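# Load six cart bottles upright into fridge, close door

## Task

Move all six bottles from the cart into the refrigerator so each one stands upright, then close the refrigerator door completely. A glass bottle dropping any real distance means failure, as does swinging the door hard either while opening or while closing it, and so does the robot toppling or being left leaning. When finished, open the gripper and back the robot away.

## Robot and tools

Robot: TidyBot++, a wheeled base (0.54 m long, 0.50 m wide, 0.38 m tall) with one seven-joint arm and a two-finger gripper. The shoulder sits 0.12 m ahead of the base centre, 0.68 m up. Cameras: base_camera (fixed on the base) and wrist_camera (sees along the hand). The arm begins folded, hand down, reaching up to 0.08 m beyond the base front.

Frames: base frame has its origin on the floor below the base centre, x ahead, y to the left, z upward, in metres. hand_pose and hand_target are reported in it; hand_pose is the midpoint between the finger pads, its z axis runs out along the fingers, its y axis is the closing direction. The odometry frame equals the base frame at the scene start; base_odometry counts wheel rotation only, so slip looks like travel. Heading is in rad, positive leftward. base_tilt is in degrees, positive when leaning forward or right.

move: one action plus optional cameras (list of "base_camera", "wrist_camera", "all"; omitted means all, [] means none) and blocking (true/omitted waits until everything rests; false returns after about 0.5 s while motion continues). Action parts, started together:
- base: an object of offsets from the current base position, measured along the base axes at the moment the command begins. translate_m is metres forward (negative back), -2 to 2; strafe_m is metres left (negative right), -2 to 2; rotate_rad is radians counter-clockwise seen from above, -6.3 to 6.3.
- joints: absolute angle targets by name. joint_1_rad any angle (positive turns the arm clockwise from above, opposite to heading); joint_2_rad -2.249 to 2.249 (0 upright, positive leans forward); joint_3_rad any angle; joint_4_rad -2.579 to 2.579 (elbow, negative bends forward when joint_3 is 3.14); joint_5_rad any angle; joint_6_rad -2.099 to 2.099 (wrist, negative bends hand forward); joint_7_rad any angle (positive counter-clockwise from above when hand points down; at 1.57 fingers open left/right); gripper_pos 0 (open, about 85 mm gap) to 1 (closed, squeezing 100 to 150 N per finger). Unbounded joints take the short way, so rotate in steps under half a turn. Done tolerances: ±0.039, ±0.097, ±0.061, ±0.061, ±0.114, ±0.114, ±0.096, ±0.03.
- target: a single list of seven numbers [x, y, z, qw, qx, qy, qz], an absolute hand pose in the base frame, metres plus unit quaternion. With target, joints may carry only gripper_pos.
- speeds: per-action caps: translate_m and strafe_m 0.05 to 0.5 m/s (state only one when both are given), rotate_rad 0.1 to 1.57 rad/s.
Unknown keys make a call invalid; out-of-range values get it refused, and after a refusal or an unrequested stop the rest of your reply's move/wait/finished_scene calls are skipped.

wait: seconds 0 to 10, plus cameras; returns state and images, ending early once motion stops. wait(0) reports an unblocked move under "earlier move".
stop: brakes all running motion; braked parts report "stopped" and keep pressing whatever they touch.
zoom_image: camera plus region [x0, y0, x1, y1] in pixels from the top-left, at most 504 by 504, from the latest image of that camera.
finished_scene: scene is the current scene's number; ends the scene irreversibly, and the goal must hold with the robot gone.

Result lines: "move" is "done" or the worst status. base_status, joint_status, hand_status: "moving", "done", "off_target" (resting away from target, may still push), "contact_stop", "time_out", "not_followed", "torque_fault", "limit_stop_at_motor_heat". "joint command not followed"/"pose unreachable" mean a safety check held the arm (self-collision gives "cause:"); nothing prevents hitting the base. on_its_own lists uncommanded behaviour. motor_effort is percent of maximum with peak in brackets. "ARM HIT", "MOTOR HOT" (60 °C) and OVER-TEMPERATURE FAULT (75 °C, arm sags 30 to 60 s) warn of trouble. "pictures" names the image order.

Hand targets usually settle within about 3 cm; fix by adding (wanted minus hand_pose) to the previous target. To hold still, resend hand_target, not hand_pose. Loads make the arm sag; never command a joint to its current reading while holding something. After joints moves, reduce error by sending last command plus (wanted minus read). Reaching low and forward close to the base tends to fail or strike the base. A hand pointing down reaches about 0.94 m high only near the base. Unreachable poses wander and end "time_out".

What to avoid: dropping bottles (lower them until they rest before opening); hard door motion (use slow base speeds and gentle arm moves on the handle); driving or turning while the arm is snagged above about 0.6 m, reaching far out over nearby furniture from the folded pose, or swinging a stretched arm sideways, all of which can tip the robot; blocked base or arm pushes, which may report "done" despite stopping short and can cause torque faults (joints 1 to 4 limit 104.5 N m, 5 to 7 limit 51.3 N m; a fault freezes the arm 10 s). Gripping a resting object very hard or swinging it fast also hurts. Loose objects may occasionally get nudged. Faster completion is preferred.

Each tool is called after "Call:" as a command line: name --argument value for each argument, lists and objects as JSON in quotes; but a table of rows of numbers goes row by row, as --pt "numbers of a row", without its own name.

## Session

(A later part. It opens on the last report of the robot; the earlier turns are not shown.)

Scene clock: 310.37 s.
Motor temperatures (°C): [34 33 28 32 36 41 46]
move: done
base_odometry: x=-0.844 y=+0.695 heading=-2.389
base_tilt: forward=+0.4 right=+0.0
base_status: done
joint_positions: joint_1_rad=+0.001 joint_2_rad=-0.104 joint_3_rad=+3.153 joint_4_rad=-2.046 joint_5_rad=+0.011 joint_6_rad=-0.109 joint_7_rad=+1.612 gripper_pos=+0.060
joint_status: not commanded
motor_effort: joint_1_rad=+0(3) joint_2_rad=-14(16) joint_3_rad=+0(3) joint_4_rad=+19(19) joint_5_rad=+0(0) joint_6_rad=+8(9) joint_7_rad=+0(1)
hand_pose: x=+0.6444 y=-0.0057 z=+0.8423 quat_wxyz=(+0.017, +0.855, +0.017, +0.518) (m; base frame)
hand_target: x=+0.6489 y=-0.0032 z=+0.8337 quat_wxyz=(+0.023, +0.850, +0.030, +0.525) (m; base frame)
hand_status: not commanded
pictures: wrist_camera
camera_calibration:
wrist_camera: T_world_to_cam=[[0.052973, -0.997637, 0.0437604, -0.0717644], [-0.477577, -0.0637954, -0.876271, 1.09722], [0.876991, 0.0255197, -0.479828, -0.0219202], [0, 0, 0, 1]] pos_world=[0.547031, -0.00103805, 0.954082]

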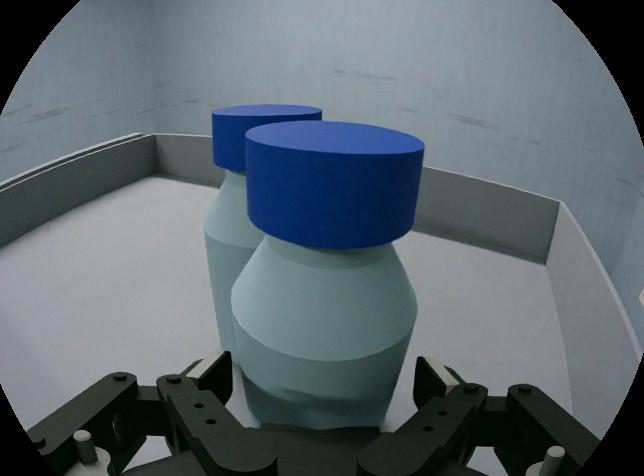

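Call:
move --joints '{"gripper_pos": 0.5}' --cameras '[]'

Call:
move --joints '{"joint_2_rad": -0.13, "joint_4_rad": -1.88, "joint_6_rad": -0.27}' --base '{"translate_m": -0.012}' --speeds '{"translate_m": 0.08}' --cameras '["wrist_camera"]'

Call:
move --joints '{"joint_2_rad": -0.16, "joint_4_rad": -1.70, "joint_6_rad": -0.45}' --cameras '[]'

Call:
move --joints '{"joint_2_rad": -0.17, "joint_4_rad": -1.5, "joint_6_rad": -0.68}' --base '{"translate_m": -0.02}' --cameras '["wrist_camera"]'

Scene clock: 311.83 s.
Motor temperatures (°C): [34 33 28 32 36 41 46]
move: off_target
base_odometry: x=-0.844 y=+0.695 heading=-2.389
base_tilt: forward=+0.4 right=-0.1
base_status: not commanded
joint_positions: joint_1_rad=+0.001 joint_2_rad=-0.104 joint_3_rad=+3.152 joint_4_rad=-2.047 joint_5_rad=+0.011 joint_6_rad=-0.104 joint_7_rad=+1.612 gripper_pos=+0.265
joint_status: gripper_pos off_target (ended at +0.265, target +0.500)
motor_effort: joint_1_rad=+0(2) joint_2_rad=-13(16) joint_3_rad=+0(2) joint_4_rad=+18(21) joint_5_rad=+1(1) joint_6_rad=+8(10) joint_7_rad=+0(1)
hand_pose: x=+0.6449 y=-0.0053 z=+0.8434 quat_wxyz=(+0.017, +0.854, +0.017, +0.520) (m; base frame)
hand_target: x=+0.6489 y=-0.0032 z=+0.8337 quat_wxyz=(+0.023, +0.850, +0.030, +0.525) (m; base frame)
hand_status: not commanded
pictures: none
No camera images: "cameras" was empty.

Scene clock: 313.03 s.
Motor temperatures (°C): [34 33 28 32 36 41 46]
move: off_target
base_odometry: x=-0.835 y=+0.703 heading=-2.389
base_tilt: forward=+0.4 right=+0.0
base_status: done
joint_positions: joint_1_rad=+0.001 joint_2_rad=-0.105 joint_3_rad=+3.152 joint_4_rad=-1.951 joint_5_rad=+0.011 joint_6_rad=-0.232 joint_7_rad=+1.612 gripper_pos=+0.265
joint_status: joint_4_rad off_target (ended at -1.951, target -1.880); the others done
motor_effort: joint_1_rad=+0(1) joint_2_rad=-18(19) joint_3_rad=-1(1) joint_4_rad=+23(23) joint_5_rad=+0(1) joint_6_rad=+11(12) joint_7_rad=+0(1)
hand_pose: x=+0.6496 y=-0.0058 z=+0.8638 quat_wxyz=(+0.017, +0.862, +0.017, +0.507) (m; base frame)
hand_target: x=+0.6543 y=-0.0034 z=+0.9078 quat_wxyz=(+0.023, +0.846, +0.030, +0.531) (m; base frame)
hand_status: not commanded
pictures: wrist_camera
camera_calibration:
wrist_camera: T_world_to_cam=[[0.0535926, -0.997658, 0.0425032, -0.0724091], [-0.500666, -0.0636739, -0.863296, 1.12229], [0.86398, 0.0249863, -0.502906, 0.0122062], [0, 0, 0, 1]] pos_world=[0.555227, -0.00108393, 0.978085]

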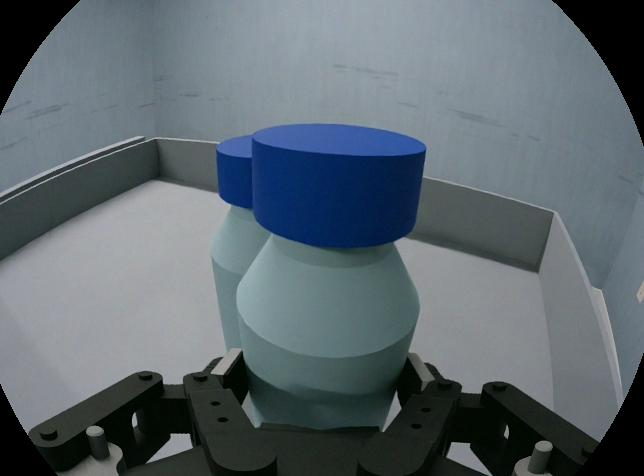

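Scene clock: 314.47 s.
Motor temperatures (°C): [34 33 28 32 36 41 46]
move: off_target
base_odometry: x=-0.835 y=+0.703 heading=-2.389
base_tilt: forward=+0.4 right=+0.0
base_status: not commanded
joint_positions: joint_1_rad=+0.001 joint_2_rad=-0.136 joint_3_rad=+3.152 joint_4_rad=-1.768 joint_5_rad=+0.011 joint_6_rad=-0.406 joint_7_rad=+1.612 gripper_pos=+0.265
joint_status: joint_4_rad off_target (ended at -1.768, target -1.700); the others done
motor_effort: joint_1_rad=+0(1) joint_2_rad=-18(20) joint_3_rad=-1(1) joint_4_rad=+23(24) joint_5_rad=+0(1) joint_6_rad=+11(13) joint_7_rad=+0(1)
hand_pose: x=+0.6537 y=-0.0065 z=+0.9392 quat_wxyz=(+0.018, +0.852, +0.016, +0.524) (m; base frame)
hand_target: x=+0.6506 y=-0.0035 z=+0.9802 quat_wxyz=(+0.023, +0.838, +0.029, +0.544) (m; base frame)
hand_status: not commanded
pictures: none
No camera images: "cameras" was empty.

Scene clock: 315.93 s.
Motor temperatures (°C): [34 33 28 32 36 41 46]
move: off_target
base_odometry: x=-0.820 y=+0.717 heading=-2.389
base_tilt: forward=+0.4 right=+0.0
base_status: done
joint_positions: joint_1_rad=+0.001 joint_2_rad=-0.150 joint_3_rad=+3.152 joint_4_rad=-1.569 joint_5_rad=+0.011 joint_6_rad=-0.636 joint_7_rad=+1.612 gripper_pos=+0.265
joint_status: joint_4_rad off_target (ended at -1.569, target -1.500); the others done
motor_effort: joint_1_rad=+1(1) joint_2_rad=-17(23) joint_3_rad=+0(1) joint_4_rad=+23(25) joint_5_rad=+0(1) joint_6_rad=+11(12) joint_7_rad=+0(1)
hand_pose: x=+0.6425 y=-0.0071 z=+1.0003 quat_wxyz=(+0.018, +0.856, +0.015, +0.517) (m; base frame)
hand_target: x=+0.6349 y=-0.0034 z=+1.0391 quat_wxyz=(+0.023, +0.844, +0.030, +0.536) (m; base frame)
hand_status: not commanded
pictures: wrist_camera
camera_calibration:
wrist_camera: T_world_to_cam=[[0.0484558, -0.997868, 0.0437297, -0.0771009], [-0.48129, -0.0616896, -0.874388, 1.23519], [0.875221, 0.0213225, -0.483253, 0.0601441], [0, 0, 0, 1]] pos_world=[0.54558, -0.00202074, 1.11247]

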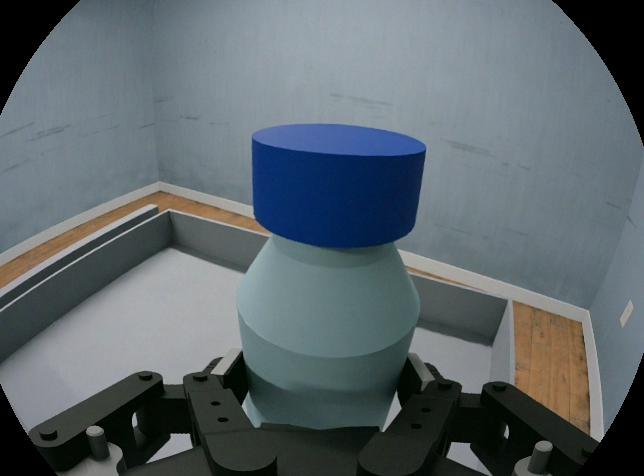

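Call:
move --joints '{"joint_2_rad": -0.19, "joint_4_rad": -1.40, "joint_6_rad": -0.80}' --base '{"translate_m": -0.12}' --speeds '{"translate_m": 0.3}' --cameras '[]'

Call:
move --base '{"translate_m": 0.307, "strafe_m": 1.024, "rotate_rad": 1.061}' --speeds '{"rotate_rad": 0.6, "strafe_m": 0.45}' --joints '{"joint_1_rad": 0.1}'

Scene clock: 317.83 s.
Motor temperatures (°C): [34 33 28 32 36 41 46]
move: off_target
base_odometry: x=-0.733 y=+0.799 heading=-2.389
base_tilt: forward=+0.4 right=+0.0
base_status: done
joint_positions: joint_1_rad=+0.001 joint_2_rad=-0.183 joint_3_rad=+3.152 joint_4_rad=-1.469 joint_5_rad=+0.011 joint_6_rad=-0.757 joint_7_rad=+1.612 gripper_pos=+0.265
joint_status: joint_4_rad off_target (ended at -1.469, target -1.400); the others done
motor_effort: joint_1_rad=+0(2) joint_2_rad=-16(22) joint_3_rad=+0(1) joint_4_rad=+22(25) joint_5_rad=+0(1) joint_6_rad=+11(12) joint_7_rad=+0(1)
hand_pose: x=+0.6216 y=-0.0073 z=+1.0420 quat_wxyz=(+0.018, +0.853, +0.014, +0.522) (m; base frame)
hand_target: x=+0.6155 y=-0.0034 z=+1.0736 quat_wxyz=(+0.023, +0.844, +0.030, +0.536) (m; base frame)
hand_status: not commanded
pictures: none
No camera images: "cameras" was empty.

Scene clock: 321.37 s.
Motor temperatures (°C): [34 33 28 32 36 41 46]
move: done
base_odometry: x=-0.257 y=-0.159 heading=-1.327
base_tilt: forward=+0.4 right=-0.1
base_status: done
joint_positions: joint_1_rad=+0.096 joint_2_rad=-0.178 joint_3_rad=+3.149 joint_4_rad=-1.469 joint_5_rad=+0.011 joint_6_rad=-0.759 joint_7_rad=+1.612 gripper_pos=+0.265
joint_status: all done
motor_effort: joint_1_rad=+1(2) joint_2_rad=-16(19) joint_3_rad=+0(4) joint_4_rad=+23(24) joint_5_rad=+0(2) joint_6_rad=+12(12) joint_7_rad=-1(1)
hand_pose: x=+0.6201 y=-0.0536 z=+1.0393 quat_wxyz=(+0.042, +0.854, -0.025, +0.517) (m; base frame)
hand_target: x=+0.6127 y=-0.0529 z=+1.0736 quat_wxyz=(+0.050, +0.844, -0.013, +0.534) (m; base frame)
hand_status: not commanded
pictures: base_camera, wrist_camera
camera_calibration:
wrist_camera: T_world_to_cam=[[-0.0452346, -0.998006, 0.0440222, -0.0662942], [-0.480417, -0.0169043, -0.876877, 1.26002], [0.875873, -0.0608142, -0.478694, 0.0900472], [0, 0, 0, 1]] pos_world=[0.523467, -0.039386, 1.15091]

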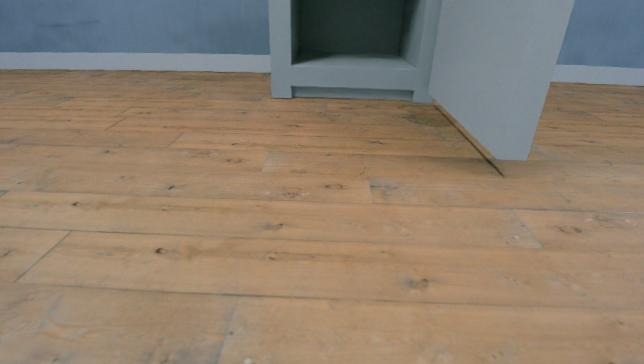

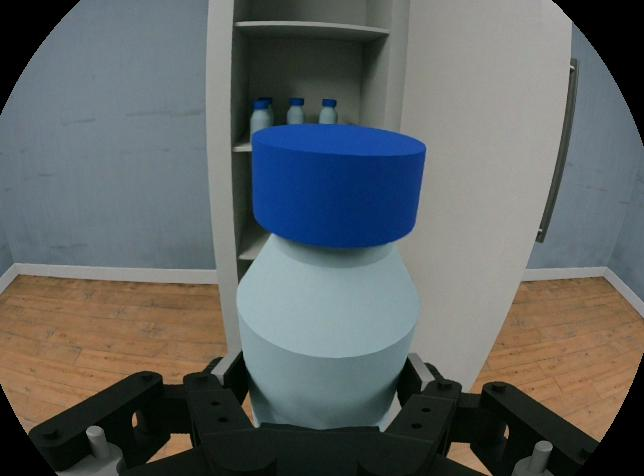

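Call:
move --base '{"translate_m": 1.065, "strafe_m": -0.01}' --speeds '{"translate_m": 0.35}' --cameras '["wrist_camera"]'

Scene clock: 326.10 s.
Motor temperatures (°C): [34 33 28 32 36 41 46]
move: done
base_odometry: x=-0.010 y=-1.195 heading=-1.327
base_tilt: forward=+0.4 right=+0.0
base_status: done
joint_positions: joint_1_rad=+0.096 joint_2_rad=-0.177 joint_3_rad=+3.149 joint_4_rad=-1.469 joint_5_rad=+0.011 joint_6_rad=-0.761 joint_7_rad=+1.612 gripper_pos=+0.265
joint_status: not commanded
motor_effort: joint_1_rad=+0(1) joint_2_rad=-15(19) joint_3_rad=+0(1) joint_4_rad=+22(23) joint_5_rad=+0(1) joint_6_rad=+11(12) joint_7_rad=+0(1)
hand_pose: x=+0.6200 y=-0.0536 z=+1.0384 quat_wxyz=(+0.042, +0.855, -0.025, +0.516) (m; base frame)
hand_target: x=+0.6127 y=-0.0529 z=+1.0736 quat_wxyz=(+0.050, +0.844, -0.013, +0.534) (m; base frame)
hand_status: not commanded
pictures: wrist_camera
camera_calibration:
wrist_camera: T_world_to_cam=[[-0.0451391, -0.998017, 0.0438668, -0.0661543], [-0.482709, -0.0166547, -0.875622, 1.25939], [0.874617, -0.0606997, -0.481, 0.0928994], [0, 0, 0, 1]] pos_world=[0.52368, -0.0394095, 1.15033]

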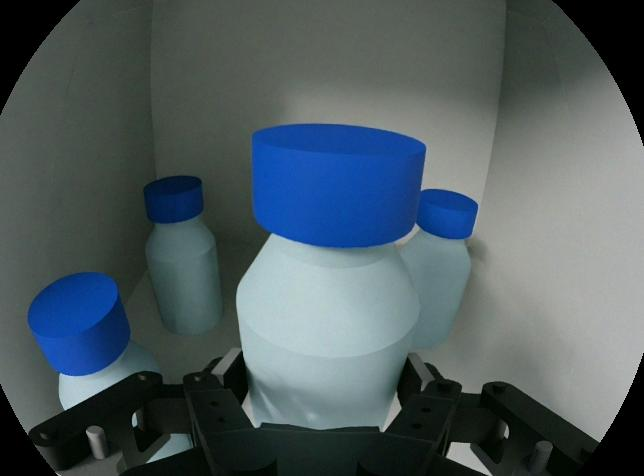

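Call:
move --joints '{"joint_4_rad": -1.57, "joint_6_rad": -0.575}' --cameras '[]'

Call:
move --joints '{"joint_4_rad": -1.64, "joint_6_rad": -0.505}' --cameras '[]'

Call:
move --joints '{"joint_4_rad": -1.685, "joint_6_rad": -0.46}' --cameras '["wrist_camera"]'

Call:
move --joints '{"joint_4_rad": -1.707, "joint_6_rad": -0.438}' --cameras '["wrist_camera"]'

Scene clock: 327.73 s.
Motor temperatures (°C): [34 33 28 32 36 41 46]
move: done
base_odometry: x=-0.010 y=-1.195 heading=-1.327
base_tilt: forward=+0.4 right=+0.0
base_status: not commanded
joint_positions: joint_1_rad=+0.096 joint_2_rad=-0.177 joint_3_rad=+3.149 joint_4_rad=-1.562 joint_5_rad=+0.011 joint_6_rad=-0.662 joint_7_rad=+1.612 gripper_pos=+0.265
joint_status: all done
motor_effort: joint_1_rad=+0(1) joint_2_rad=-16(17) joint_3_rad=+0(1) joint_4_rad=+23(24) joint_5_rad=+0(1) joint_6_rad=+11(12) joint_7_rad=+0(0)
hand_pose: x=+0.6275 y=-0.0541 z=+1.0114 quat_wxyz=(+0.042, +0.854, -0.025, +0.519) (m; base frame)
hand_target: x=+0.6339 y=-0.0552 z=+1.0380 quat_wxyz=(+0.052, +0.829, -0.012, +0.557) (m; base frame)
hand_status: not commanded
pictures: none
No camera images: "cameras" was empty.

Scene clock: 328.83 s.
Motor temperatures (°C): [34 33 28 32 36 41 46]
move: done
base_odometry: x=-0.010 y=-1.195 heading=-1.327
base_tilt: forward=+0.4 right=+0.0
base_status: not commanded
joint_positions: joint_1_rad=+0.096 joint_2_rad=-0.177 joint_3_rad=+3.149 joint_4_rad=-1.631 joint_5_rad=+0.011 joint_6_rad=-0.592 joint_7_rad=+1.612 gripper_pos=+0.265
joint_status: all done
motor_effort: joint_1_rad=+1(1) joint_2_rad=-16(18) joint_3_rad=+0(1) joint_4_rad=+23(25) joint_5_rad=+0(1) joint_6_rad=+11(12) joint_7_rad=-1(1)
hand_pose: x=+0.6311 y=-0.0542 z=+0.9906 quat_wxyz=(+0.042, +0.853, -0.025, +0.519) (m; base frame)
hand_target: x=+0.6373 y=-0.0555 z=+1.0162 quat_wxyz=(+0.052, +0.829, -0.012, +0.557) (m; base frame)
hand_status: not commanded
pictures: none
No camera images: "cameras" was empty.

Scene clock: 329.57 s.
Motor temperatures (°C): [34 33 28 32 36 41 46]
move: done
base_odometry: x=-0.010 y=-1.195 heading=-1.327
base_tilt: forward=+0.4 right=-0.1
base_status: not commanded
joint_positions: joint_1_rad=+0.096 joint_2_rad=-0.177 joint_3_rad=+3.149 joint_4_rad=-1.675 joint_5_rad=+0.011 joint_6_rad=-0.545 joint_7_rad=+1.612 gripper_pos=+0.265
joint_status: all done
motor_effort: joint_1_rad=+0(1) joint_2_rad=-16(17) joint_3_rad=+0(1) joint_4_rad=+24(25) joint_5_rad=+0(1) joint_6_rad=+11(13) joint_7_rad=+0(1)
hand_pose: x=+0.6328 y=-0.0543 z=+0.9774 quat_wxyz=(+0.042, +0.852, -0.024, +0.521) (m; base frame)
hand_target: x=+0.6387 y=-0.0556 z=+1.0022 quat_wxyz=(+0.052, +0.829, -0.012, +0.557) (m; base frame)
hand_status: not commanded
pictures: wrist_camera
camera_calibration:
wrist_camera: T_world_to_cam=[[-0.0432993, -0.998054, 0.0448599, -0.0657088], [-0.474077, -0.018999, -0.880278, 1.2111], [0.879418, -0.0593825, -0.472332, 0.0409246], [0, 0, 0, 1]] pos_world=[0.535318, -0.0401412, 1.08838]

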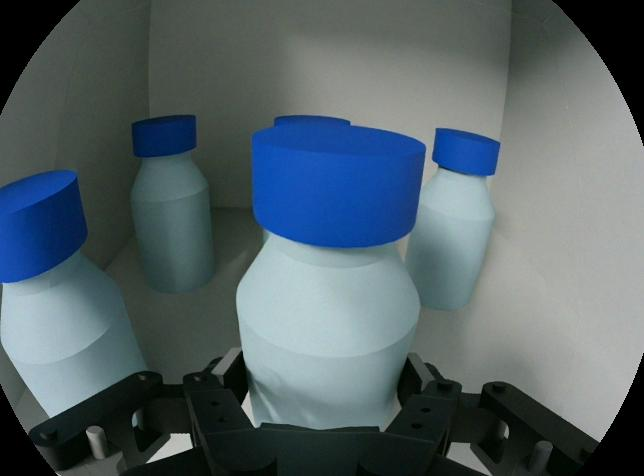

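Scene clock: 330.17 s.
Motor temperatures (°C): [34 33 28 32 36 41 46]
move: done
base_odometry: x=-0.010 y=-1.195 heading=-1.327
base_tilt: forward=+0.4 right=-0.1
base_status: not commanded
joint_positions: joint_1_rad=+0.096 joint_2_rad=-0.177 joint_3_rad=+3.149 joint_4_rad=-1.696 joint_5_rad=+0.011 joint_6_rad=-0.523 joint_7_rad=+1.612 gripper_pos=+0.265
joint_status: all done
motor_effort: joint_1_rad=+0(1) joint_2_rad=-16(17) joint_3_rad=+0(1) joint_4_rad=+23(24) joint_5_rad=+0(1) joint_6_rad=+12(12) joint_7_rad=+0(1)
hand_pose: x=+0.6334 y=-0.0542 z=+0.9715 quat_wxyz=(+0.042, +0.852, -0.024, +0.521) (m; base frame)
hand_target: x=+0.6392 y=-0.0557 z=+0.9952 quat_wxyz=(+0.052, +0.829, -0.012, +0.557) (m; base frame)
hand_status: not commanded
pictures: wrist_camera
camera_calibration:
wrist_camera: T_world_to_cam=[[-0.04314, -0.998056, 0.0449821, -0.0656274], [-0.47252, -0.0192871, -0.881109, 1.20595], [0.880263, -0.059266, -0.47077, 0.035471], [0, 0, 0, 1]] pos_world=[0.535781, -0.0401384, 1.08222]

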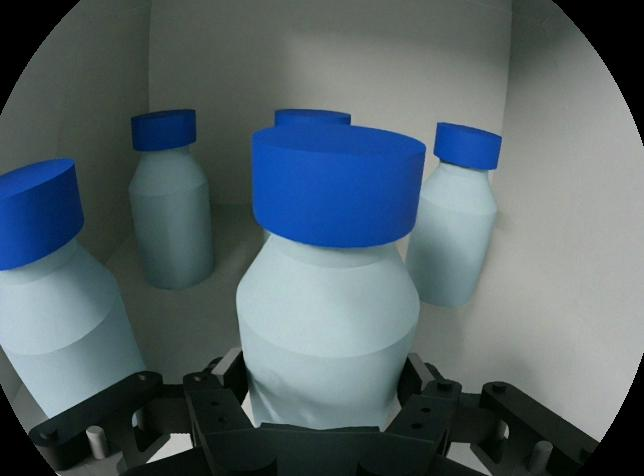

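Call:
move --joints '{"joint_4_rad": -1.72, "joint_6_rad": -0.425}' --cameras '[]'

Call:
move --joints '{"joint_4_rad": -1.732, "joint_6_rad": -0.413}' --cameras '[]'

Call:
move --joints '{"joint_4_rad": -1.744, "joint_6_rad": -0.401}' --cameras '[]'

Call:
move --joints '{"joint_4_rad": -1.756, "joint_6_rad": -0.389}' --cameras '["wrist_camera"]'

Scene clock: 331.33 s.
Motor temperatures (°C): [34 33 28 32 36 41 46]
move: done
base_odometry: x=-0.010 y=-1.195 heading=-1.327
base_tilt: forward=+0.4 right=+0.0
base_status: not commanded
joint_positions: joint_1_rad=+0.096 joint_2_rad=-0.177 joint_3_rad=+3.149 joint_4_rad=-1.708 joint_5_rad=+0.011 joint_6_rad=-0.509 joint_7_rad=+1.612 gripper_pos=+0.265
joint_status: all done
motor_effort: joint_1_rad=+1(1) joint_2_rad=-16(17) joint_3_rad=+0(1) joint_4_rad=+23(24) joint_5_rad=+0(1) joint_6_rad=+12(13) joint_7_rad=+0(1)
hand_pose: x=+0.6338 y=-0.0542 z=+0.9680 quat_wxyz=(+0.042, +0.852, -0.024, +0.522) (m; base frame)
hand_target: x=+0.6394 y=-0.0557 z=+0.9912 quat_wxyz=(+0.052, +0.829, -0.012, +0.557) (m; base frame)
hand_status: not commanded
pictures: none
No camera images: "cameras" was empty.

Scene clock: 331.87 s.
Motor temperatures (°C): [34 33 28 32 36 41 46]
move: done
base_odometry: x=-0.010 y=-1.195 heading=-1.327
base_tilt: forward=+0.4 right=+0.0
base_status: not commanded
joint_positions: joint_1_rad=+0.096 joint_2_rad=-0.177 joint_3_rad=+3.149 joint_4_rad=-1.719 joint_5_rad=+0.011 joint_6_rad=-0.498 joint_7_rad=+1.612 gripper_pos=+0.265
joint_status: all done
motor_effort: joint_1_rad=+1(1) joint_2_rad=-15(17) joint_3_rad=+0(1) joint_4_rad=+24(24) joint_5_rad=+1(1) joint_6_rad=+11(12) joint_7_rad=+0(0)
hand_pose: x=+0.6339 y=-0.0542 z=+0.9644 quat_wxyz=(+0.042, +0.852, -0.024, +0.522) (m; base frame)
hand_target: x=+0.6395 y=-0.0557 z=+0.9874 quat_wxyz=(+0.052, +0.829, -0.012, +0.557) (m; base frame)
hand_status: not commanded
pictures: none
No camera images: "cameras" was empty.

Scene clock: 332.40 s.
Motor temperatures (°C): [34 33 28 32 36 41 46]
move: done
base_odometry: x=-0.010 y=-1.195 heading=-1.327
base_tilt: forward=+0.4 right=+0.0
base_status: not commanded
joint_positions: joint_1_rad=+0.096 joint_2_rad=-0.177 joint_3_rad=+3.149 joint_4_rad=-1.727 joint_5_rad=+0.011 joint_6_rad=-0.482 joint_7_rad=+1.612 gripper_pos=+0.265
joint_status: all done
motor_effort: joint_1_rad=+0(1) joint_2_rad=-17(17) joint_3_rad=-1(1) joint_4_rad=+24(24) joint_5_rad=+0(1) joint_6_rad=+11(12) joint_7_rad=+0(0)
hand_pose: x=+0.6350 y=-0.0543 z=+0.9639 quat_wxyz=(+0.042, +0.850, -0.024, +0.525) (m; base frame)
hand_target: x=+0.6396 y=-0.0557 z=+0.9836 quat_wxyz=(+0.052, +0.829, -0.012, +0.557) (m; base frame)
hand_status: not commanded
pictures: none
No camera images: "cameras" was empty.

Scene clock: 332.93 s.
Motor temperatures (°C): [34 33 28 32 36 41 46]
move: done
base_odometry: x=-0.010 y=-1.195 heading=-1.327
base_tilt: forward=+0.4 right=+0.0
base_status: not commanded
joint_positions: joint_1_rad=+0.096 joint_2_rad=-0.178 joint_3_rad=+3.149 joint_4_rad=-1.735 joint_5_rad=+0.011 joint_6_rad=-0.467 joint_7_rad=+1.612 gripper_pos=+0.265
joint_status: all done
motor_effort: joint_1_rad=+0(1) joint_2_rad=-15(16) joint_3_rad=+0(1) joint_4_rad=+23(23) joint_5_rad=+0(1) joint_6_rad=+11(13) joint_7_rad=+0(1)
hand_pose: x=+0.6360 y=-0.0543 z=+0.9639 quat_wxyz=(+0.043, +0.848, -0.024, +0.528) (m; base frame)
hand_target: x=+0.6396 y=-0.0557 z=+0.9798 quat_wxyz=(+0.052, +0.829, -0.012, +0.557) (m; base frame)
hand_status: not commanded
pictures: wrist_camera
camera_calibration:
wrist_camera: T_world_to_cam=[[-0.0433252, -0.998001, 0.0460154, -0.0661466], [-0.457675, -0.021115, -0.888869, 1.19848], [0.888063, -0.0595705, -0.455846, 0.0102955], [0, 0, 0, 1]] pos_world=[0.536505, -0.0400952, 1.07303]

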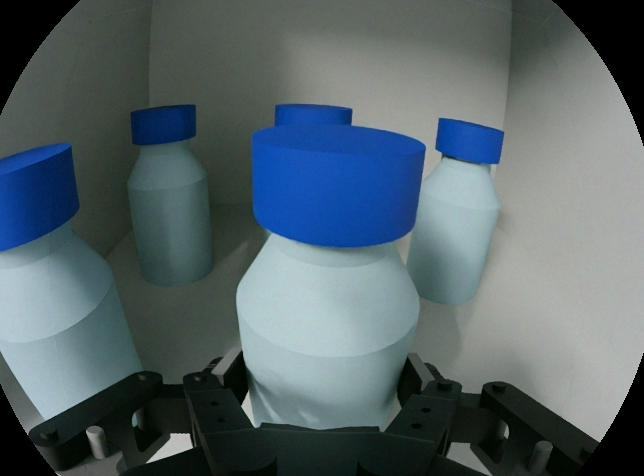

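Seated at z≈.964. Release and back out along hand axis.

Call:
move --joints '{"joint_6_rad": -0.42}' --cameras '[]'

Call:
move --joints '{"gripper_pos": 0.05}' --cameras '["wrist_camera"]'

Call:
move --base '{"translate_m": -0.12, "strafe_m": 0.012}' --speeds '{"translate_m": 0.12}' --cameras '["wrist_camera"]'

Scene clock: 333.67 s.
Motor temperatures (°C): [34 33 28 32 36 41 46]
move: done
base_odometry: x=-0.010 y=-1.195 heading=-1.327
base_tilt: forward=+0.4 right=+0.0
base_status: not commanded
joint_positions: joint_1_rad=+0.096 joint_2_rad=-0.178 joint_3_rad=+3.149 joint_4_rad=-1.735 joint_5_rad=+0.011 joint_6_rad=-0.467 joint_7_rad=+1.612 gripper_pos=+0.265
joint_status: all done
motor_effort: joint_1_rad=+1(1) joint_2_rad=-16(16) joint_3_rad=+0(1) joint_4_rad=+22(22) joint_5_rad=+0(1) joint_6_rad=+10(12) joint_7_rad=+0(0)
hand_pose: x=+0.6360 y=-0.0543 z=+0.9639 quat_wxyz=(+0.043, +0.848, -0.024, +0.528) (m; base frame)
hand_target: x=+0.6359 y=-0.0553 z=+0.9709 quat_wxyz=(+0.050, +0.838, -0.013, +0.544) (m; base frame)
hand_status: not commanded
pictures: none
No camera images: "cameras" was empty.

Scene clock: 334.50 s.
Motor temperatures (°C): [34 33 28 32 36 41 46]
move: done
base_odometry: x=-0.010 y=-1.195 heading=-1.327
base_tilt: forward=+0.4 right=+0.0
base_status: not commanded
joint_positions: joint_1_rad=+0.096 joint_2_rad=-0.183 joint_3_rad=+3.149 joint_4_rad=-1.736 joint_5_rad=+0.011 joint_6_rad=-0.466 joint_7_rad=+1.612 gripper_pos=+0.050
joint_status: all done
motor_effort: joint_1_rad=+0(1) joint_2_rad=-13(16) joint_3_rad=+0(1) joint_4_rad=+20(23) joint_5_rad=+0(1) joint_6_rad=+9(11) joint_7_rad=+0(1)
hand_pose: x=+0.6346 y=-0.0542 z=+0.9666 quat_wxyz=(+0.043, +0.846, -0.024, +0.531) (m; base frame)
hand_target: x=+0.6359 y=-0.0553 z=+0.9709 quat_wxyz=(+0.050, +0.838, -0.013, +0.544) (m; base frame)
hand_status: not commanded
pictures: wrist_camera
camera_calibration:
wrist_camera: T_world_to_cam=[[-0.0435697, -0.997976, 0.0463102, -0.0663168], [-0.452779, -0.0215954, -0.891361, 1.19942], [0.890558, -0.0598046, -0.450921, 0.00639824], [0, 0, 0, 1]] pos_world=[0.534486, -0.0398979, 1.07508]

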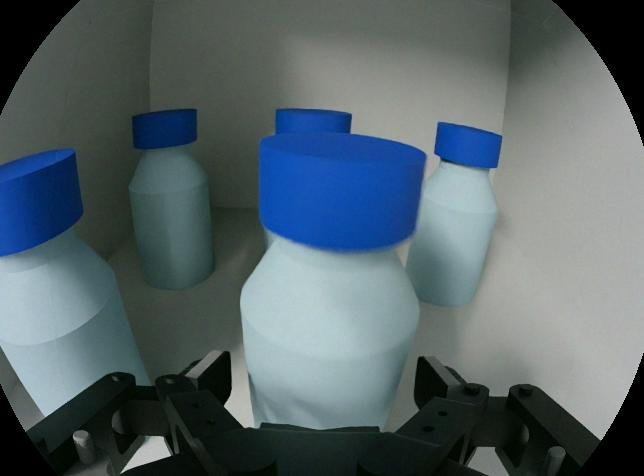

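Scene clock: 336.03 s.
Motor temperatures (°C): [34 33 28 32 36 41 46]
move: done
base_odometry: x=-0.027 y=-1.075 heading=-1.327
base_tilt: forward=+0.4 right=+0.0
base_status: done
joint_positions: joint_1_rad=+0.096 joint_2_rad=-0.192 joint_3_rad=+3.149 joint_4_rad=-1.736 joint_5_rad=+0.011 joint_6_rad=-0.466 joint_7_rad=+1.612 gripper_pos=+0.050
joint_status: not commanded
motor_effort: joint_1_rad=+1(1) joint_2_rad=-13(17) joint_3_rad=+0(1) joint_4_rad=+20(21) joint_5_rad=+0(1) joint_6_rad=+8(9) joint_7_rad=+0(1)
hand_pose: x=+0.6321 y=-0.0540 z=+0.9711 quat_wxyz=(+0.043, +0.844, -0.024, +0.535) (m; base frame)
hand_target: x=+0.6359 y=-0.0553 z=+0.9709 quat_wxyz=(+0.050, +0.838, -0.013, +0.544) (m; base frame)
hand_status: not commanded
pictures: wrist_camera
camera_calibration:
wrist_camera: T_world_to_cam=[[-0.0439782, -0.997937, 0.0467736, -0.0665841], [-0.444939, -0.022354, -0.895282, 1.20116], [0.89448, -0.0601842, -0.443038, 0.000556588], [0, 0, 0, 1]] pos_world=[0.531019, -0.0395624, 1.07874]

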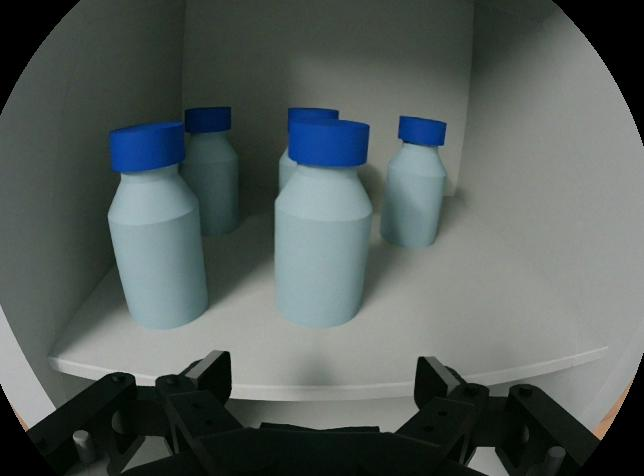

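Call:
move --base '{"translate_m": -0.8}' --joints '{"joint_2_rad": -0.16, "joint_4_rad": -1.495, "joint_6_rad": -0.70, "gripper_pos": 0.04}' --cameras '[]'

Call:
move --base '{"translate_m": -1.068, "strafe_m": -0.3, "rotate_rad": -1.123}' --speeds '{"rotate_rad": 0.6}' --joints '{"joint_1_rad": 0.0}' --cameras '["wrist_camera"]'

Scene clock: 339.97 s.
Motor temperatures (°C): [34 33 28 32 36 41 46]
move: done
base_odometry: x=-0.220 y=-0.298 heading=-1.327
base_tilt: forward=+0.4 right=+0.0
base_status: done
joint_positions: joint_1_rad=+0.096 joint_2_rad=-0.175 joint_3_rad=+3.149 joint_4_rad=-1.541 joint_5_rad=+0.011 joint_6_rad=-0.641 joint_7_rad=+1.612 gripper_pos=+0.040
joint_status: all done
motor_effort: joint_1_rad=+0(1) joint_2_rad=-14(16) joint_3_rad=+0(1) joint_4_rad=+20(21) joint_5_rad=+0(1) joint_6_rad=+9(10) joint_7_rad=+0(1)
hand_pose: x=+0.6329 y=-0.0546 z=+1.0286 quat_wxyz=(+0.044, +0.843, -0.025, +0.535) (m; base frame)
hand_target: x=+0.6331 y=-0.0550 z=+1.0313 quat_wxyz=(+0.049, +0.851, -0.013, +0.523) (m; base frame)
hand_status: not commanded
pictures: none
No camera images: "cameras" was empty.

Scene clock: 343.37 s.
Motor temperatures (°C): [34 33 28 32 36 41 46]
move: done
base_odometry: x=-0.769 y=+0.666 heading=-2.451
base_tilt: forward=+0.4 right=+0.0
base_status: done
joint_positions: joint_1_rad=+0.008 joint_2_rad=-0.167 joint_3_rad=+3.156 joint_4_rad=-1.540 joint_5_rad=+0.011 joint_6_rad=-0.642 joint_7_rad=+1.612 gripper_pos=+0.040
joint_status: all done
motor_effort: joint_1_rad=+0(3) joint_2_rad=-13(16) joint_3_rad=+0(4) joint_4_rad=+20(20) joint_5_rad=+0(1) joint_6_rad=+8(9) joint_7_rad=-1(1)
hand_pose: x=+0.6384 y=-0.0130 z=+1.0246 quat_wxyz=(+0.021, +0.845, +0.010, +0.534) (m; base frame)
hand_target: x=+0.6361 y=-0.0034 z=+1.0313 quat_wxyz=(+0.022, +0.850, +0.030, +0.525) (m; base frame)
hand_status: not commanded
pictures: wrist_camera
camera_calibration:
wrist_camera: T_world_to_cam=[[0.0358207, -0.998335, 0.0452098, -0.0772888], [-0.446506, -0.0564604, -0.892997, 1.25103], [0.894063, 0.0118014, -0.447786, 0.027104], [0, 0, 0, 1]] pos_world=[0.537129, -0.0068463, 1.1328]

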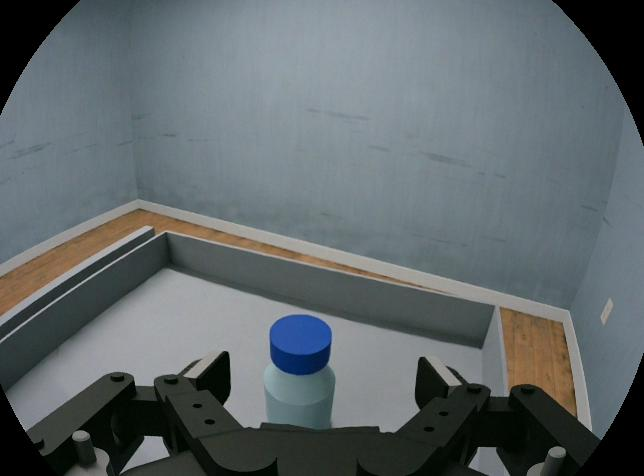

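Call:
move --base '{"translate_m": 0.086, "strafe_m": 0.0155}' --speeds '{"translate_m": 0.2}' --joints '{"joint_2_rad": -0.14, "joint_4_rad": -1.81, "joint_6_rad": -0.365}' --cameras '["wrist_camera"]'

Call:
move --base '{"translate_m": 0.02}' --speeds '{"translate_m": 0.1}' --joints '{"joint_2_rad": -0.11, "joint_4_rad": -1.95, "joint_6_rad": -0.20}' --cameras '["wrist_camera"]'

Scene clock: 345.40 s.
Motor temperatures (°C): [34 33 28 32 36 41 46]
move: done
base_odometry: x=-0.825 y=+0.599 heading=-2.452
base_tilt: forward=+0.4 right=+0.0
base_status: done
joint_positions: joint_1_rad=+0.008 joint_2_rad=-0.146 joint_3_rad=+3.156 joint_4_rad=-1.778 joint_5_rad=+0.011 joint_6_rad=-0.431 joint_7_rad=+1.612 gripper_pos=+0.040
joint_status: all done
motor_effort: joint_1_rad=+1(2) joint_2_rad=-14(18) joint_3_rad=+0(1) joint_4_rad=+20(22) joint_5_rad=+0(1) joint_6_rad=+8(9) joint_7_rad=+0(1)
hand_pose: x=+0.6458 y=-0.0121 z=+0.9317 quat_wxyz=(+0.020, +0.858, +0.011, +0.513) (m; base frame)
hand_target: x=+0.6515 y=-0.0034 z=+0.9280 quat_wxyz=(+0.023, +0.850, +0.030, +0.525) (m; base frame)
hand_status: not commanded
pictures: wrist_camera
camera_calibration:
wrist_camera: T_world_to_cam=[[0.0405489, -0.99826, 0.0428136, -0.0732913], [-0.488761, -0.0571893, -0.870541, 1.17778], [0.871475, 0.0143738, -0.49023, 0.0330229], [0, 0, 0, 1]] pos_world=[0.549844, -0.00628233, 1.04463]

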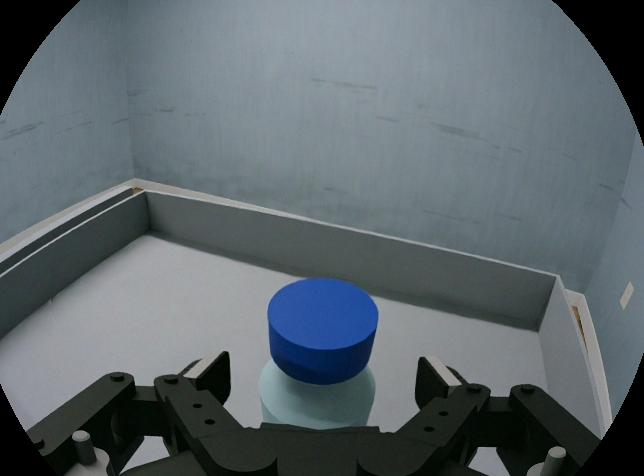

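Scene clock: 346.70 s.
Motor temperatures (°C): [34 33 28 32 36 41 46]
move: done
base_odometry: x=-0.841 y=+0.586 heading=-2.451
base_tilt: forward=+0.4 right=+0.0
base_status: done
joint_positions: joint_1_rad=+0.008 joint_2_rad=-0.126 joint_3_rad=+3.156 joint_4_rad=-1.921 joint_5_rad=+0.011 joint_6_rad=-0.265 joint_7_rad=+1.612 gripper_pos=+0.040
joint_status: all done
motor_effort: joint_1_rad=+0(1) joint_2_rad=-15(16) joint_3_rad=+0(2) joint_4_rad=+19(21) joint_5_rad=+0(1) joint_6_rad=+8(9) joint_7_rad=+0(1)
hand_pose: x=+0.6474 y=-0.0114 z=+0.8830 quat_wxyz=(+0.019, +0.857, +0.012, +0.514) (m; base frame)
hand_target: x=+0.6536 y=-0.0033 z=+0.8757 quat_wxyz=(+0.023, +0.852, +0.030, +0.523) (m; base frame)
hand_status: not commanded
pictures: wrist_camera
camera_calibration:
wrist_camera: T_world_to_cam=[[0.0423526, -0.998175, 0.0430468, -0.0718985], [-0.486188, -0.0582307, -0.871912, 1.13566], [0.872827, 0.0159989, -0.487767, 0.0047572], [0, 0, 0, 1]] pos_world=[0.551037, -0.00571326, 0.99561]

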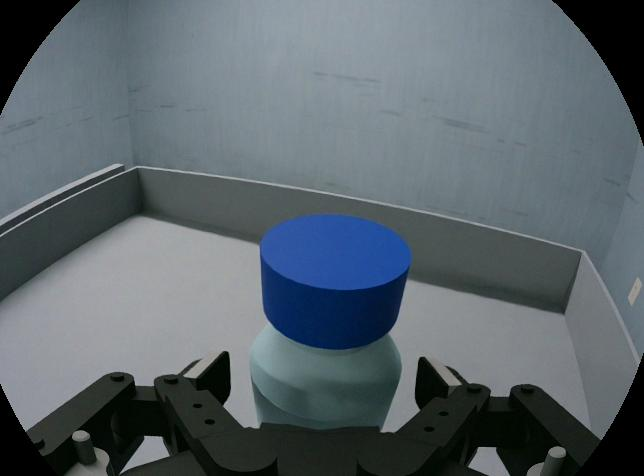

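Call:
move --base '{"translate_m": 0.008, "strafe_m": -0.002}' --speeds '{"translate_m": 0.1}' --joints '{"joint_2_rad": -0.085, "joint_4_rad": -2.075, "joint_6_rad": -0.045}' --cameras '["wrist_camera"]'

Scene clock: 348.30 s.
Motor temperatures (°C): [34 33 28 32 36 41 46]
move: done
base_odometry: x=-0.848 y=+0.582 heading=-2.451
base_tilt: forward=+0.4 right=+0.0
base_status: done
joint_positions: joint_1_rad=+0.008 joint_2_rad=-0.104 joint_3_rad=+3.156 joint_4_rad=-2.046 joint_5_rad=+0.011 joint_6_rad=-0.110 joint_7_rad=+1.612 gripper_pos=+0.040
joint_status: all done
motor_effort: joint_1_rad=+0(1) joint_2_rad=-15(18) joint_3_rad=+0(1) joint_4_rad=+19(20) joint_5_rad=+0(0) joint_6_rad=+9(9) joint_7_rad=+0(1)
hand_pose: x=+0.6442 y=-0.0106 z=+0.8421 quat_wxyz=(+0.019, +0.855, +0.013, +0.518) (m; base frame)
hand_target: x=+0.6489 y=-0.0032 z=+0.8337 quat_wxyz=(+0.023, +0.850, +0.030, +0.525) (m; base frame)
hand_status: not commanded
pictures: wrist_camera
camera_calibration:
wrist_camera: T_world_to_cam=[[0.0437807, -0.998098, 0.0434117, -0.0704262], [-0.478982, -0.059104, -0.875833, 1.09723], [0.876733, 0.0175512, -0.480658, -0.0209072], [0, 0, 0, 1]] pos_world=[0.546968, -0.00507447, 0.954001]

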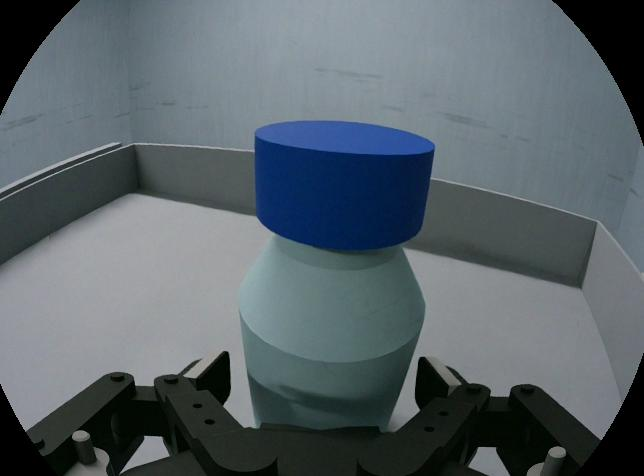

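Call:
move --base '{"strafe_m": -0.004}' --speeds '{"strafe_m": 0.08}' --cameras '[]'

Call:
move --joints '{"gripper_pos": 0.5}' --cameras '["wrist_camera"]'

Call:
move --joints '{"joint_2_rad": -0.14, "joint_4_rad": -1.82, "joint_6_rad": -0.32}' --cameras '["wrist_camera"]'

Call:
move --joints '{"joint_2_rad": -0.17, "joint_4_rad": -1.5, "joint_6_rad": -0.68}' --cameras '["wrist_camera"]'

Scene clock: 349.43 s.
Motor temperatures (°C): [34 33 28 32 36 41 46]
move: done
base_odometry: x=-0.851 y=+0.585 heading=-2.451
base_tilt: forward=+0.4 right=+0.0
base_status: done
joint_positions: joint_1_rad=+0.007 joint_2_rad=-0.104 joint_3_rad=+3.154 joint_4_rad=-2.046 joint_5_rad=+0.011 joint_6_rad=-0.109 joint_7_rad=+1.612 gripper_pos=+0.040
joint_status: not commanded
motor_effort: joint_1_rad=+0(2) joint_2_rad=-15(15) joint_3_rad=-1(2) joint_4_rad=+18(19) joint_5_rad=+0(0) joint_6_rad=+9(9) joint_7_rad=+0(1)
hand_pose: x=+0.6444 y=-0.0092 z=+0.8425 quat_wxyz=(+0.018, +0.855, +0.014, +0.518) (m; base frame)
hand_target: x=+0.6489 y=-0.0032 z=+0.8337 quat_wxyz=(+0.023, +0.850, +0.030, +0.525) (m; base frame)
hand_status: not commanded
pictures: none
No camera images: "cameras" was empty.

Scene clock: 350.23 s.
Motor temperatures (°C): [34 33 28 32 36 41 46]
move: off_target
base_odometry: x=-0.851 y=+0.585 heading=-2.451
base_tilt: forward=+0.4 right=+0.0
base_status: not commanded
joint_positions: joint_1_rad=+0.006 joint_2_rad=-0.104 joint_3_rad=+3.154 joint_4_rad=-2.047 joint_5_rad=+0.011 joint_6_rad=-0.105 joint_7_rad=+1.612 gripper_pos=+0.261
joint_status: gripper_pos off_target (ended at +0.261, target +0.500)
motor_effort: joint_1_rad=+1(1) joint_2_rad=-13(16) joint_3_rad=+1(1) joint_4_rad=+19(21) joint_5_rad=+1(1) joint_6_rad=+9(10) joint_7_rad=+0(0)
hand_pose: x=+0.6448 y=-0.0090 z=+0.8434 quat_wxyz=(+0.018, +0.854, +0.014, +0.520) (m; base frame)
hand_target: x=+0.6489 y=-0.0032 z=+0.8337 quat_wxyz=(+0.023, +0.850, +0.030, +0.525) (m; base frame)
hand_status: not commanded
pictures: wrist_camera
camera_calibration:
wrist_camera: T_world_to_cam=[[0.0464795, -0.997955, 0.0438834, -0.0711072], [-0.474554, -0.0607165, -0.87813, 1.09778], [0.878999, 0.0199901, -0.476405, -0.0259167], [0, 0, 0, 1]] pos_world=[0.547041, -0.00379032, 0.954767]

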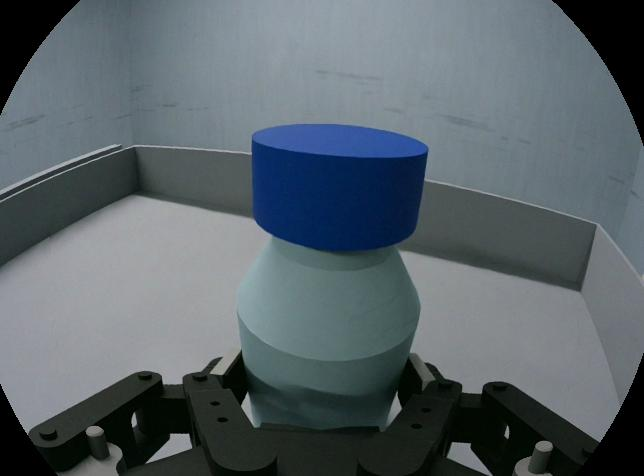

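Scene clock: 351.80 s.
Motor temperatures (°C): [34 33 28 32 36 41 46]
move: off_target
base_odometry: x=-0.851 y=+0.585 heading=-2.451
base_tilt: forward=+0.4 right=+0.0
base_status: not commanded
joint_positions: joint_1_rad=+0.006 joint_2_rad=-0.117 joint_3_rad=+3.154 joint_4_rad=-1.885 joint_5_rad=+0.011 joint_6_rad=-0.275 joint_7_rad=+1.612 gripper_pos=+0.261
joint_status: joint_4_rad off_target (ended at -1.885, target -1.820); the others done
motor_effort: joint_1_rad=+0(1) joint_2_rad=-18(19) joint_3_rad=+0(1) joint_4_rad=+23(24) joint_5_rad=+0(1) joint_6_rad=+11(12) joint_7_rad=+0(1)
hand_pose: x=+0.6556 y=-0.0099 z=+0.8963 quat_wxyz=(+0.019, +0.853, +0.013, +0.522) (m; base frame)
hand_target: x=+0.6559 y=-0.0034 z=+0.9347 quat_wxyz=(+0.023, +0.841, +0.030, +0.540) (m; base frame)
hand_status: not commanded
pictures: wrist_camera
camera_calibration:
wrist_camera: T_world_to_cam=[[0.0445652, -0.998015, 0.0444922, -0.0740694], [-0.471287, -0.0602721, -0.879918, 1.14875], [0.880853, 0.0182452, -0.473037, -0.0143498], [0, 0, 0, 1]] pos_world=[0.557334, -0.00442268, 1.00732]

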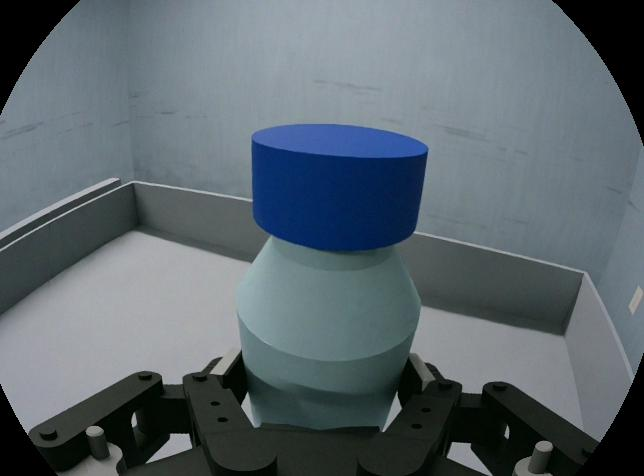

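Scene clock: 353.53 s.
Motor temperatures (°C): [34 33 28 32 36 41 46]
move: off_target
base_odometry: x=-0.851 y=+0.585 heading=-2.451
base_tilt: forward=+0.4 right=+0.0
base_status: not commanded
joint_positions: joint_1_rad=+0.006 joint_2_rad=-0.148 joint_3_rad=+3.154 joint_4_rad=-1.567 joint_5_rad=+0.011 joint_6_rad=-0.634 joint_7_rad=+1.612 gripper_pos=+0.261
joint_status: joint_4_rad off_target (ended at -1.567, target -1.500); the others done
motor_effort: joint_1_rad=+0(1) joint_2_rad=-17(20) joint_3_rad=+0(1) joint_4_rad=+23(24) joint_5_rad=+0(1) joint_6_rad=+11(12) joint_7_rad=+0(1)
hand_pose: x=+0.6435 y=-0.0110 z=+1.0016 quat_wxyz=(+0.020, +0.855, +0.011, +0.518) (m; base frame)
hand_target: x=+0.6349 y=-0.0034 z=+1.0391 quat_wxyz=(+0.023, +0.844, +0.030, +0.536) (m; base frame)
hand_status: not commanded
pictures: wrist_camera
camera_calibration:
wrist_camera: T_world_to_cam=[[0.041167, -0.998198, 0.0436667, -0.0763041], [-0.478983, -0.0580706, -0.875901, 1.23663], [0.876858, 0.0151426, -0.48051, 0.056132], [0, 0, 0, 1]] pos_world=[0.546247, -0.00520458, 1.11347]

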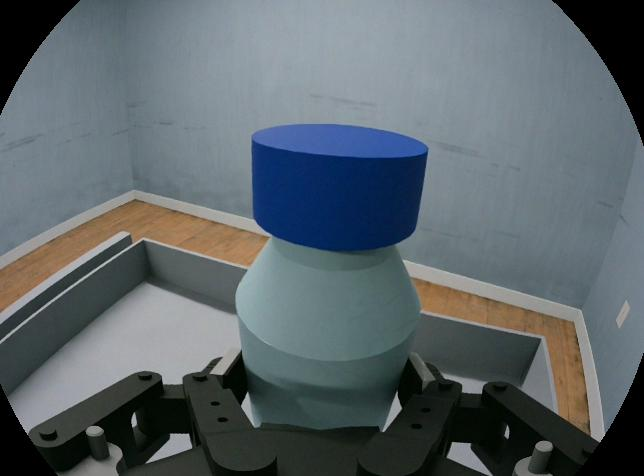

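Call:
move --joints '{"joint_2_rad": -0.19, "joint_4_rad": -1.40, "joint_6_rad": -0.80}' --base '{"translate_m": -0.15}' --speeds '{"translate_m": 0.3}' --cameras '[]'

Call:
move --base '{"translate_m": 0.175, "strafe_m": 0.948, "rotate_rad": 1.124}' --speeds '{"rotate_rad": 0.6, "strafe_m": 0.45}' --joints '{"joint_1_rad": 0.1}'

Scene clock: 357.17 s.
Motor temperatures (°C): [34 33 28 32 36 41 46]
move: off_target
base_odometry: x=-0.735 y=+0.681 heading=-2.451
base_tilt: forward=+0.4 right=+0.0
base_status: done
joint_positions: joint_1_rad=+0.006 joint_2_rad=-0.183 joint_3_rad=+3.153 joint_4_rad=-1.465 joint_5_rad=+0.011 joint_6_rad=-0.756 joint_7_rad=+1.612 gripper_pos=+0.261
joint_status: joint_4_rad off_target (ended at -1.465, target -1.400); the others done
motor_effort: joint_1_rad=+1(1) joint_2_rad=-15(23) joint_3_rad=+0(1) joint_4_rad=+22(24) joint_5_rad=+0(1) joint_6_rad=+11(12) joint_7_rad=+0(1)
hand_pose: x=+0.6217 y=-0.0105 z=+1.0450 quat_wxyz=(+0.020, +0.851, +0.011, +0.524) (m; base frame)
hand_target: x=+0.6155 y=-0.0034 z=+1.0736 quat_wxyz=(+0.023, +0.844, +0.030, +0.536) (m; base frame)
hand_status: not commanded
pictures: none
No camera images: "cameras" was empty.

Scene clock: 360.47 s.
Motor temperatures (°C): [34 33 28 32 36 41 46]
move: done
base_odometry: x=-0.266 y=-0.161 heading=-1.326
base_tilt: forward=+0.4 right=+0.0
base_status: done
joint_positions: joint_1_rad=+0.097 joint_2_rad=-0.179 joint_3_rad=+3.149 joint_4_rad=-1.465 joint_5_rad=+0.011 joint_6_rad=-0.757 joint_7_rad=+1.612 gripper_pos=+0.261
joint_status: all done
motor_effort: joint_1_rad=+1(3) joint_2_rad=-15(18) joint_3_rad=-1(4) joint_4_rad=+22(23) joint_5_rad=+0(1) joint_6_rad=+11(12) joint_7_rad=+0(1)
hand_pose: x=+0.6201 y=-0.0534 z=+1.0427 quat_wxyz=(+0.043, +0.852, -0.025, +0.520) (m; base frame)
hand_target: x=+0.6127 y=-0.0529 z=+1.0736 quat_wxyz=(+0.050, +0.844, -0.013, +0.534) (m; base frame)
hand_status: not commanded
pictures: base_camera, wrist_camera
camera_calibration:
wrist_camera: T_world_to_cam=[[-0.0452451, -0.997985, 0.0444909, -0.0667577], [-0.474247, -0.0177399, -0.880213, 1.26261], [0.879228, -0.060925, -0.472489, 0.0831584], [0, 0, 0, 1]] pos_world=[0.522652, -0.0391583, 1.15362]

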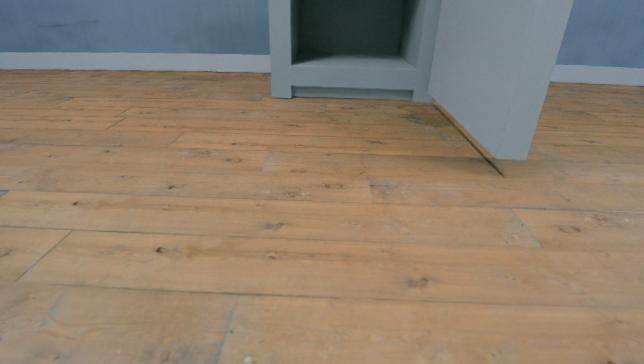

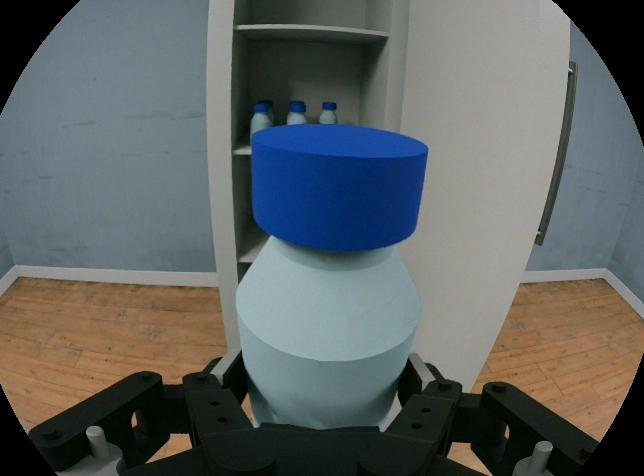

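Call:
move --base '{"translate_m": 1.093, "strafe_m": -0.02}' --speeds '{"translate_m": 0.35}' --joints '{"joint_1_rad": 0.342}' --cameras '["base_camera", "wrist_camera"]'

Scene clock: 366.07 s.
Motor temperatures (°C): [34 33 28 32 36 41 46]
move: done
base_odometry: x=-0.020 y=-1.227 heading=-1.326
base_tilt: forward=+0.4 right=+0.0
base_status: done
joint_positions: joint_1_rad=+0.330 joint_2_rad=-0.179 joint_3_rad=+3.152 joint_4_rad=-1.465 joint_5_rad=+0.011 joint_6_rad=-0.759 joint_7_rad=+1.612 gripper_pos=+0.261
joint_status: all done
motor_effort: joint_1_rad=+0(2) joint_2_rad=-15(18) joint_3_rad=+0(2) joint_4_rad=+22(23) joint_5_rad=+0(1) joint_6_rad=+11(12) joint_7_rad=+0(1)
hand_pose: x=+0.5932 y=-0.1699 z=+1.0422 quat_wxyz=(+0.103, +0.844, -0.126, +0.511) (m; base frame)
hand_target: x=+0.5856 y=-0.1697 z=+1.0736 quat_wxyz=(+0.114, +0.836, -0.114, +0.524) (m; base frame)
hand_status: not commanded
pictures: base_camera, wrist_camera
camera_calibration:
wrist_camera: T_world_to_cam=[[-0.278548, -0.959424, 0.0437795, -0.0384743], [-0.466364, 0.0952686, -0.879448, 1.26113], [0.839592, -0.265386, -0.473978, 0.0897999], [0, 0, 0, 1]] pos_world=[0.502033, -0.133228, 1.15334]

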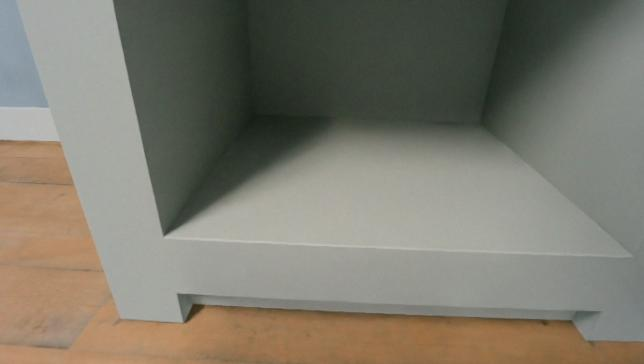

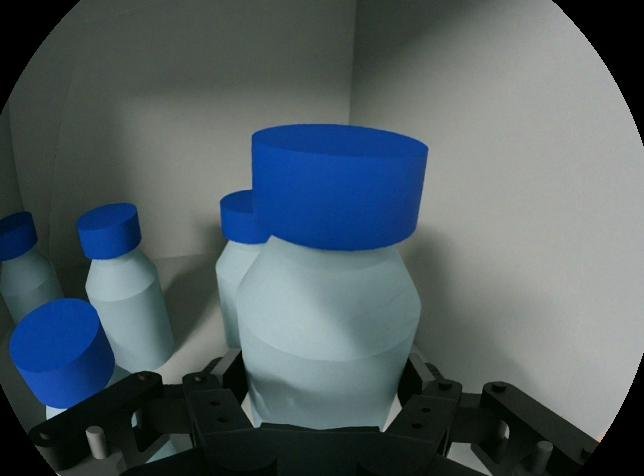

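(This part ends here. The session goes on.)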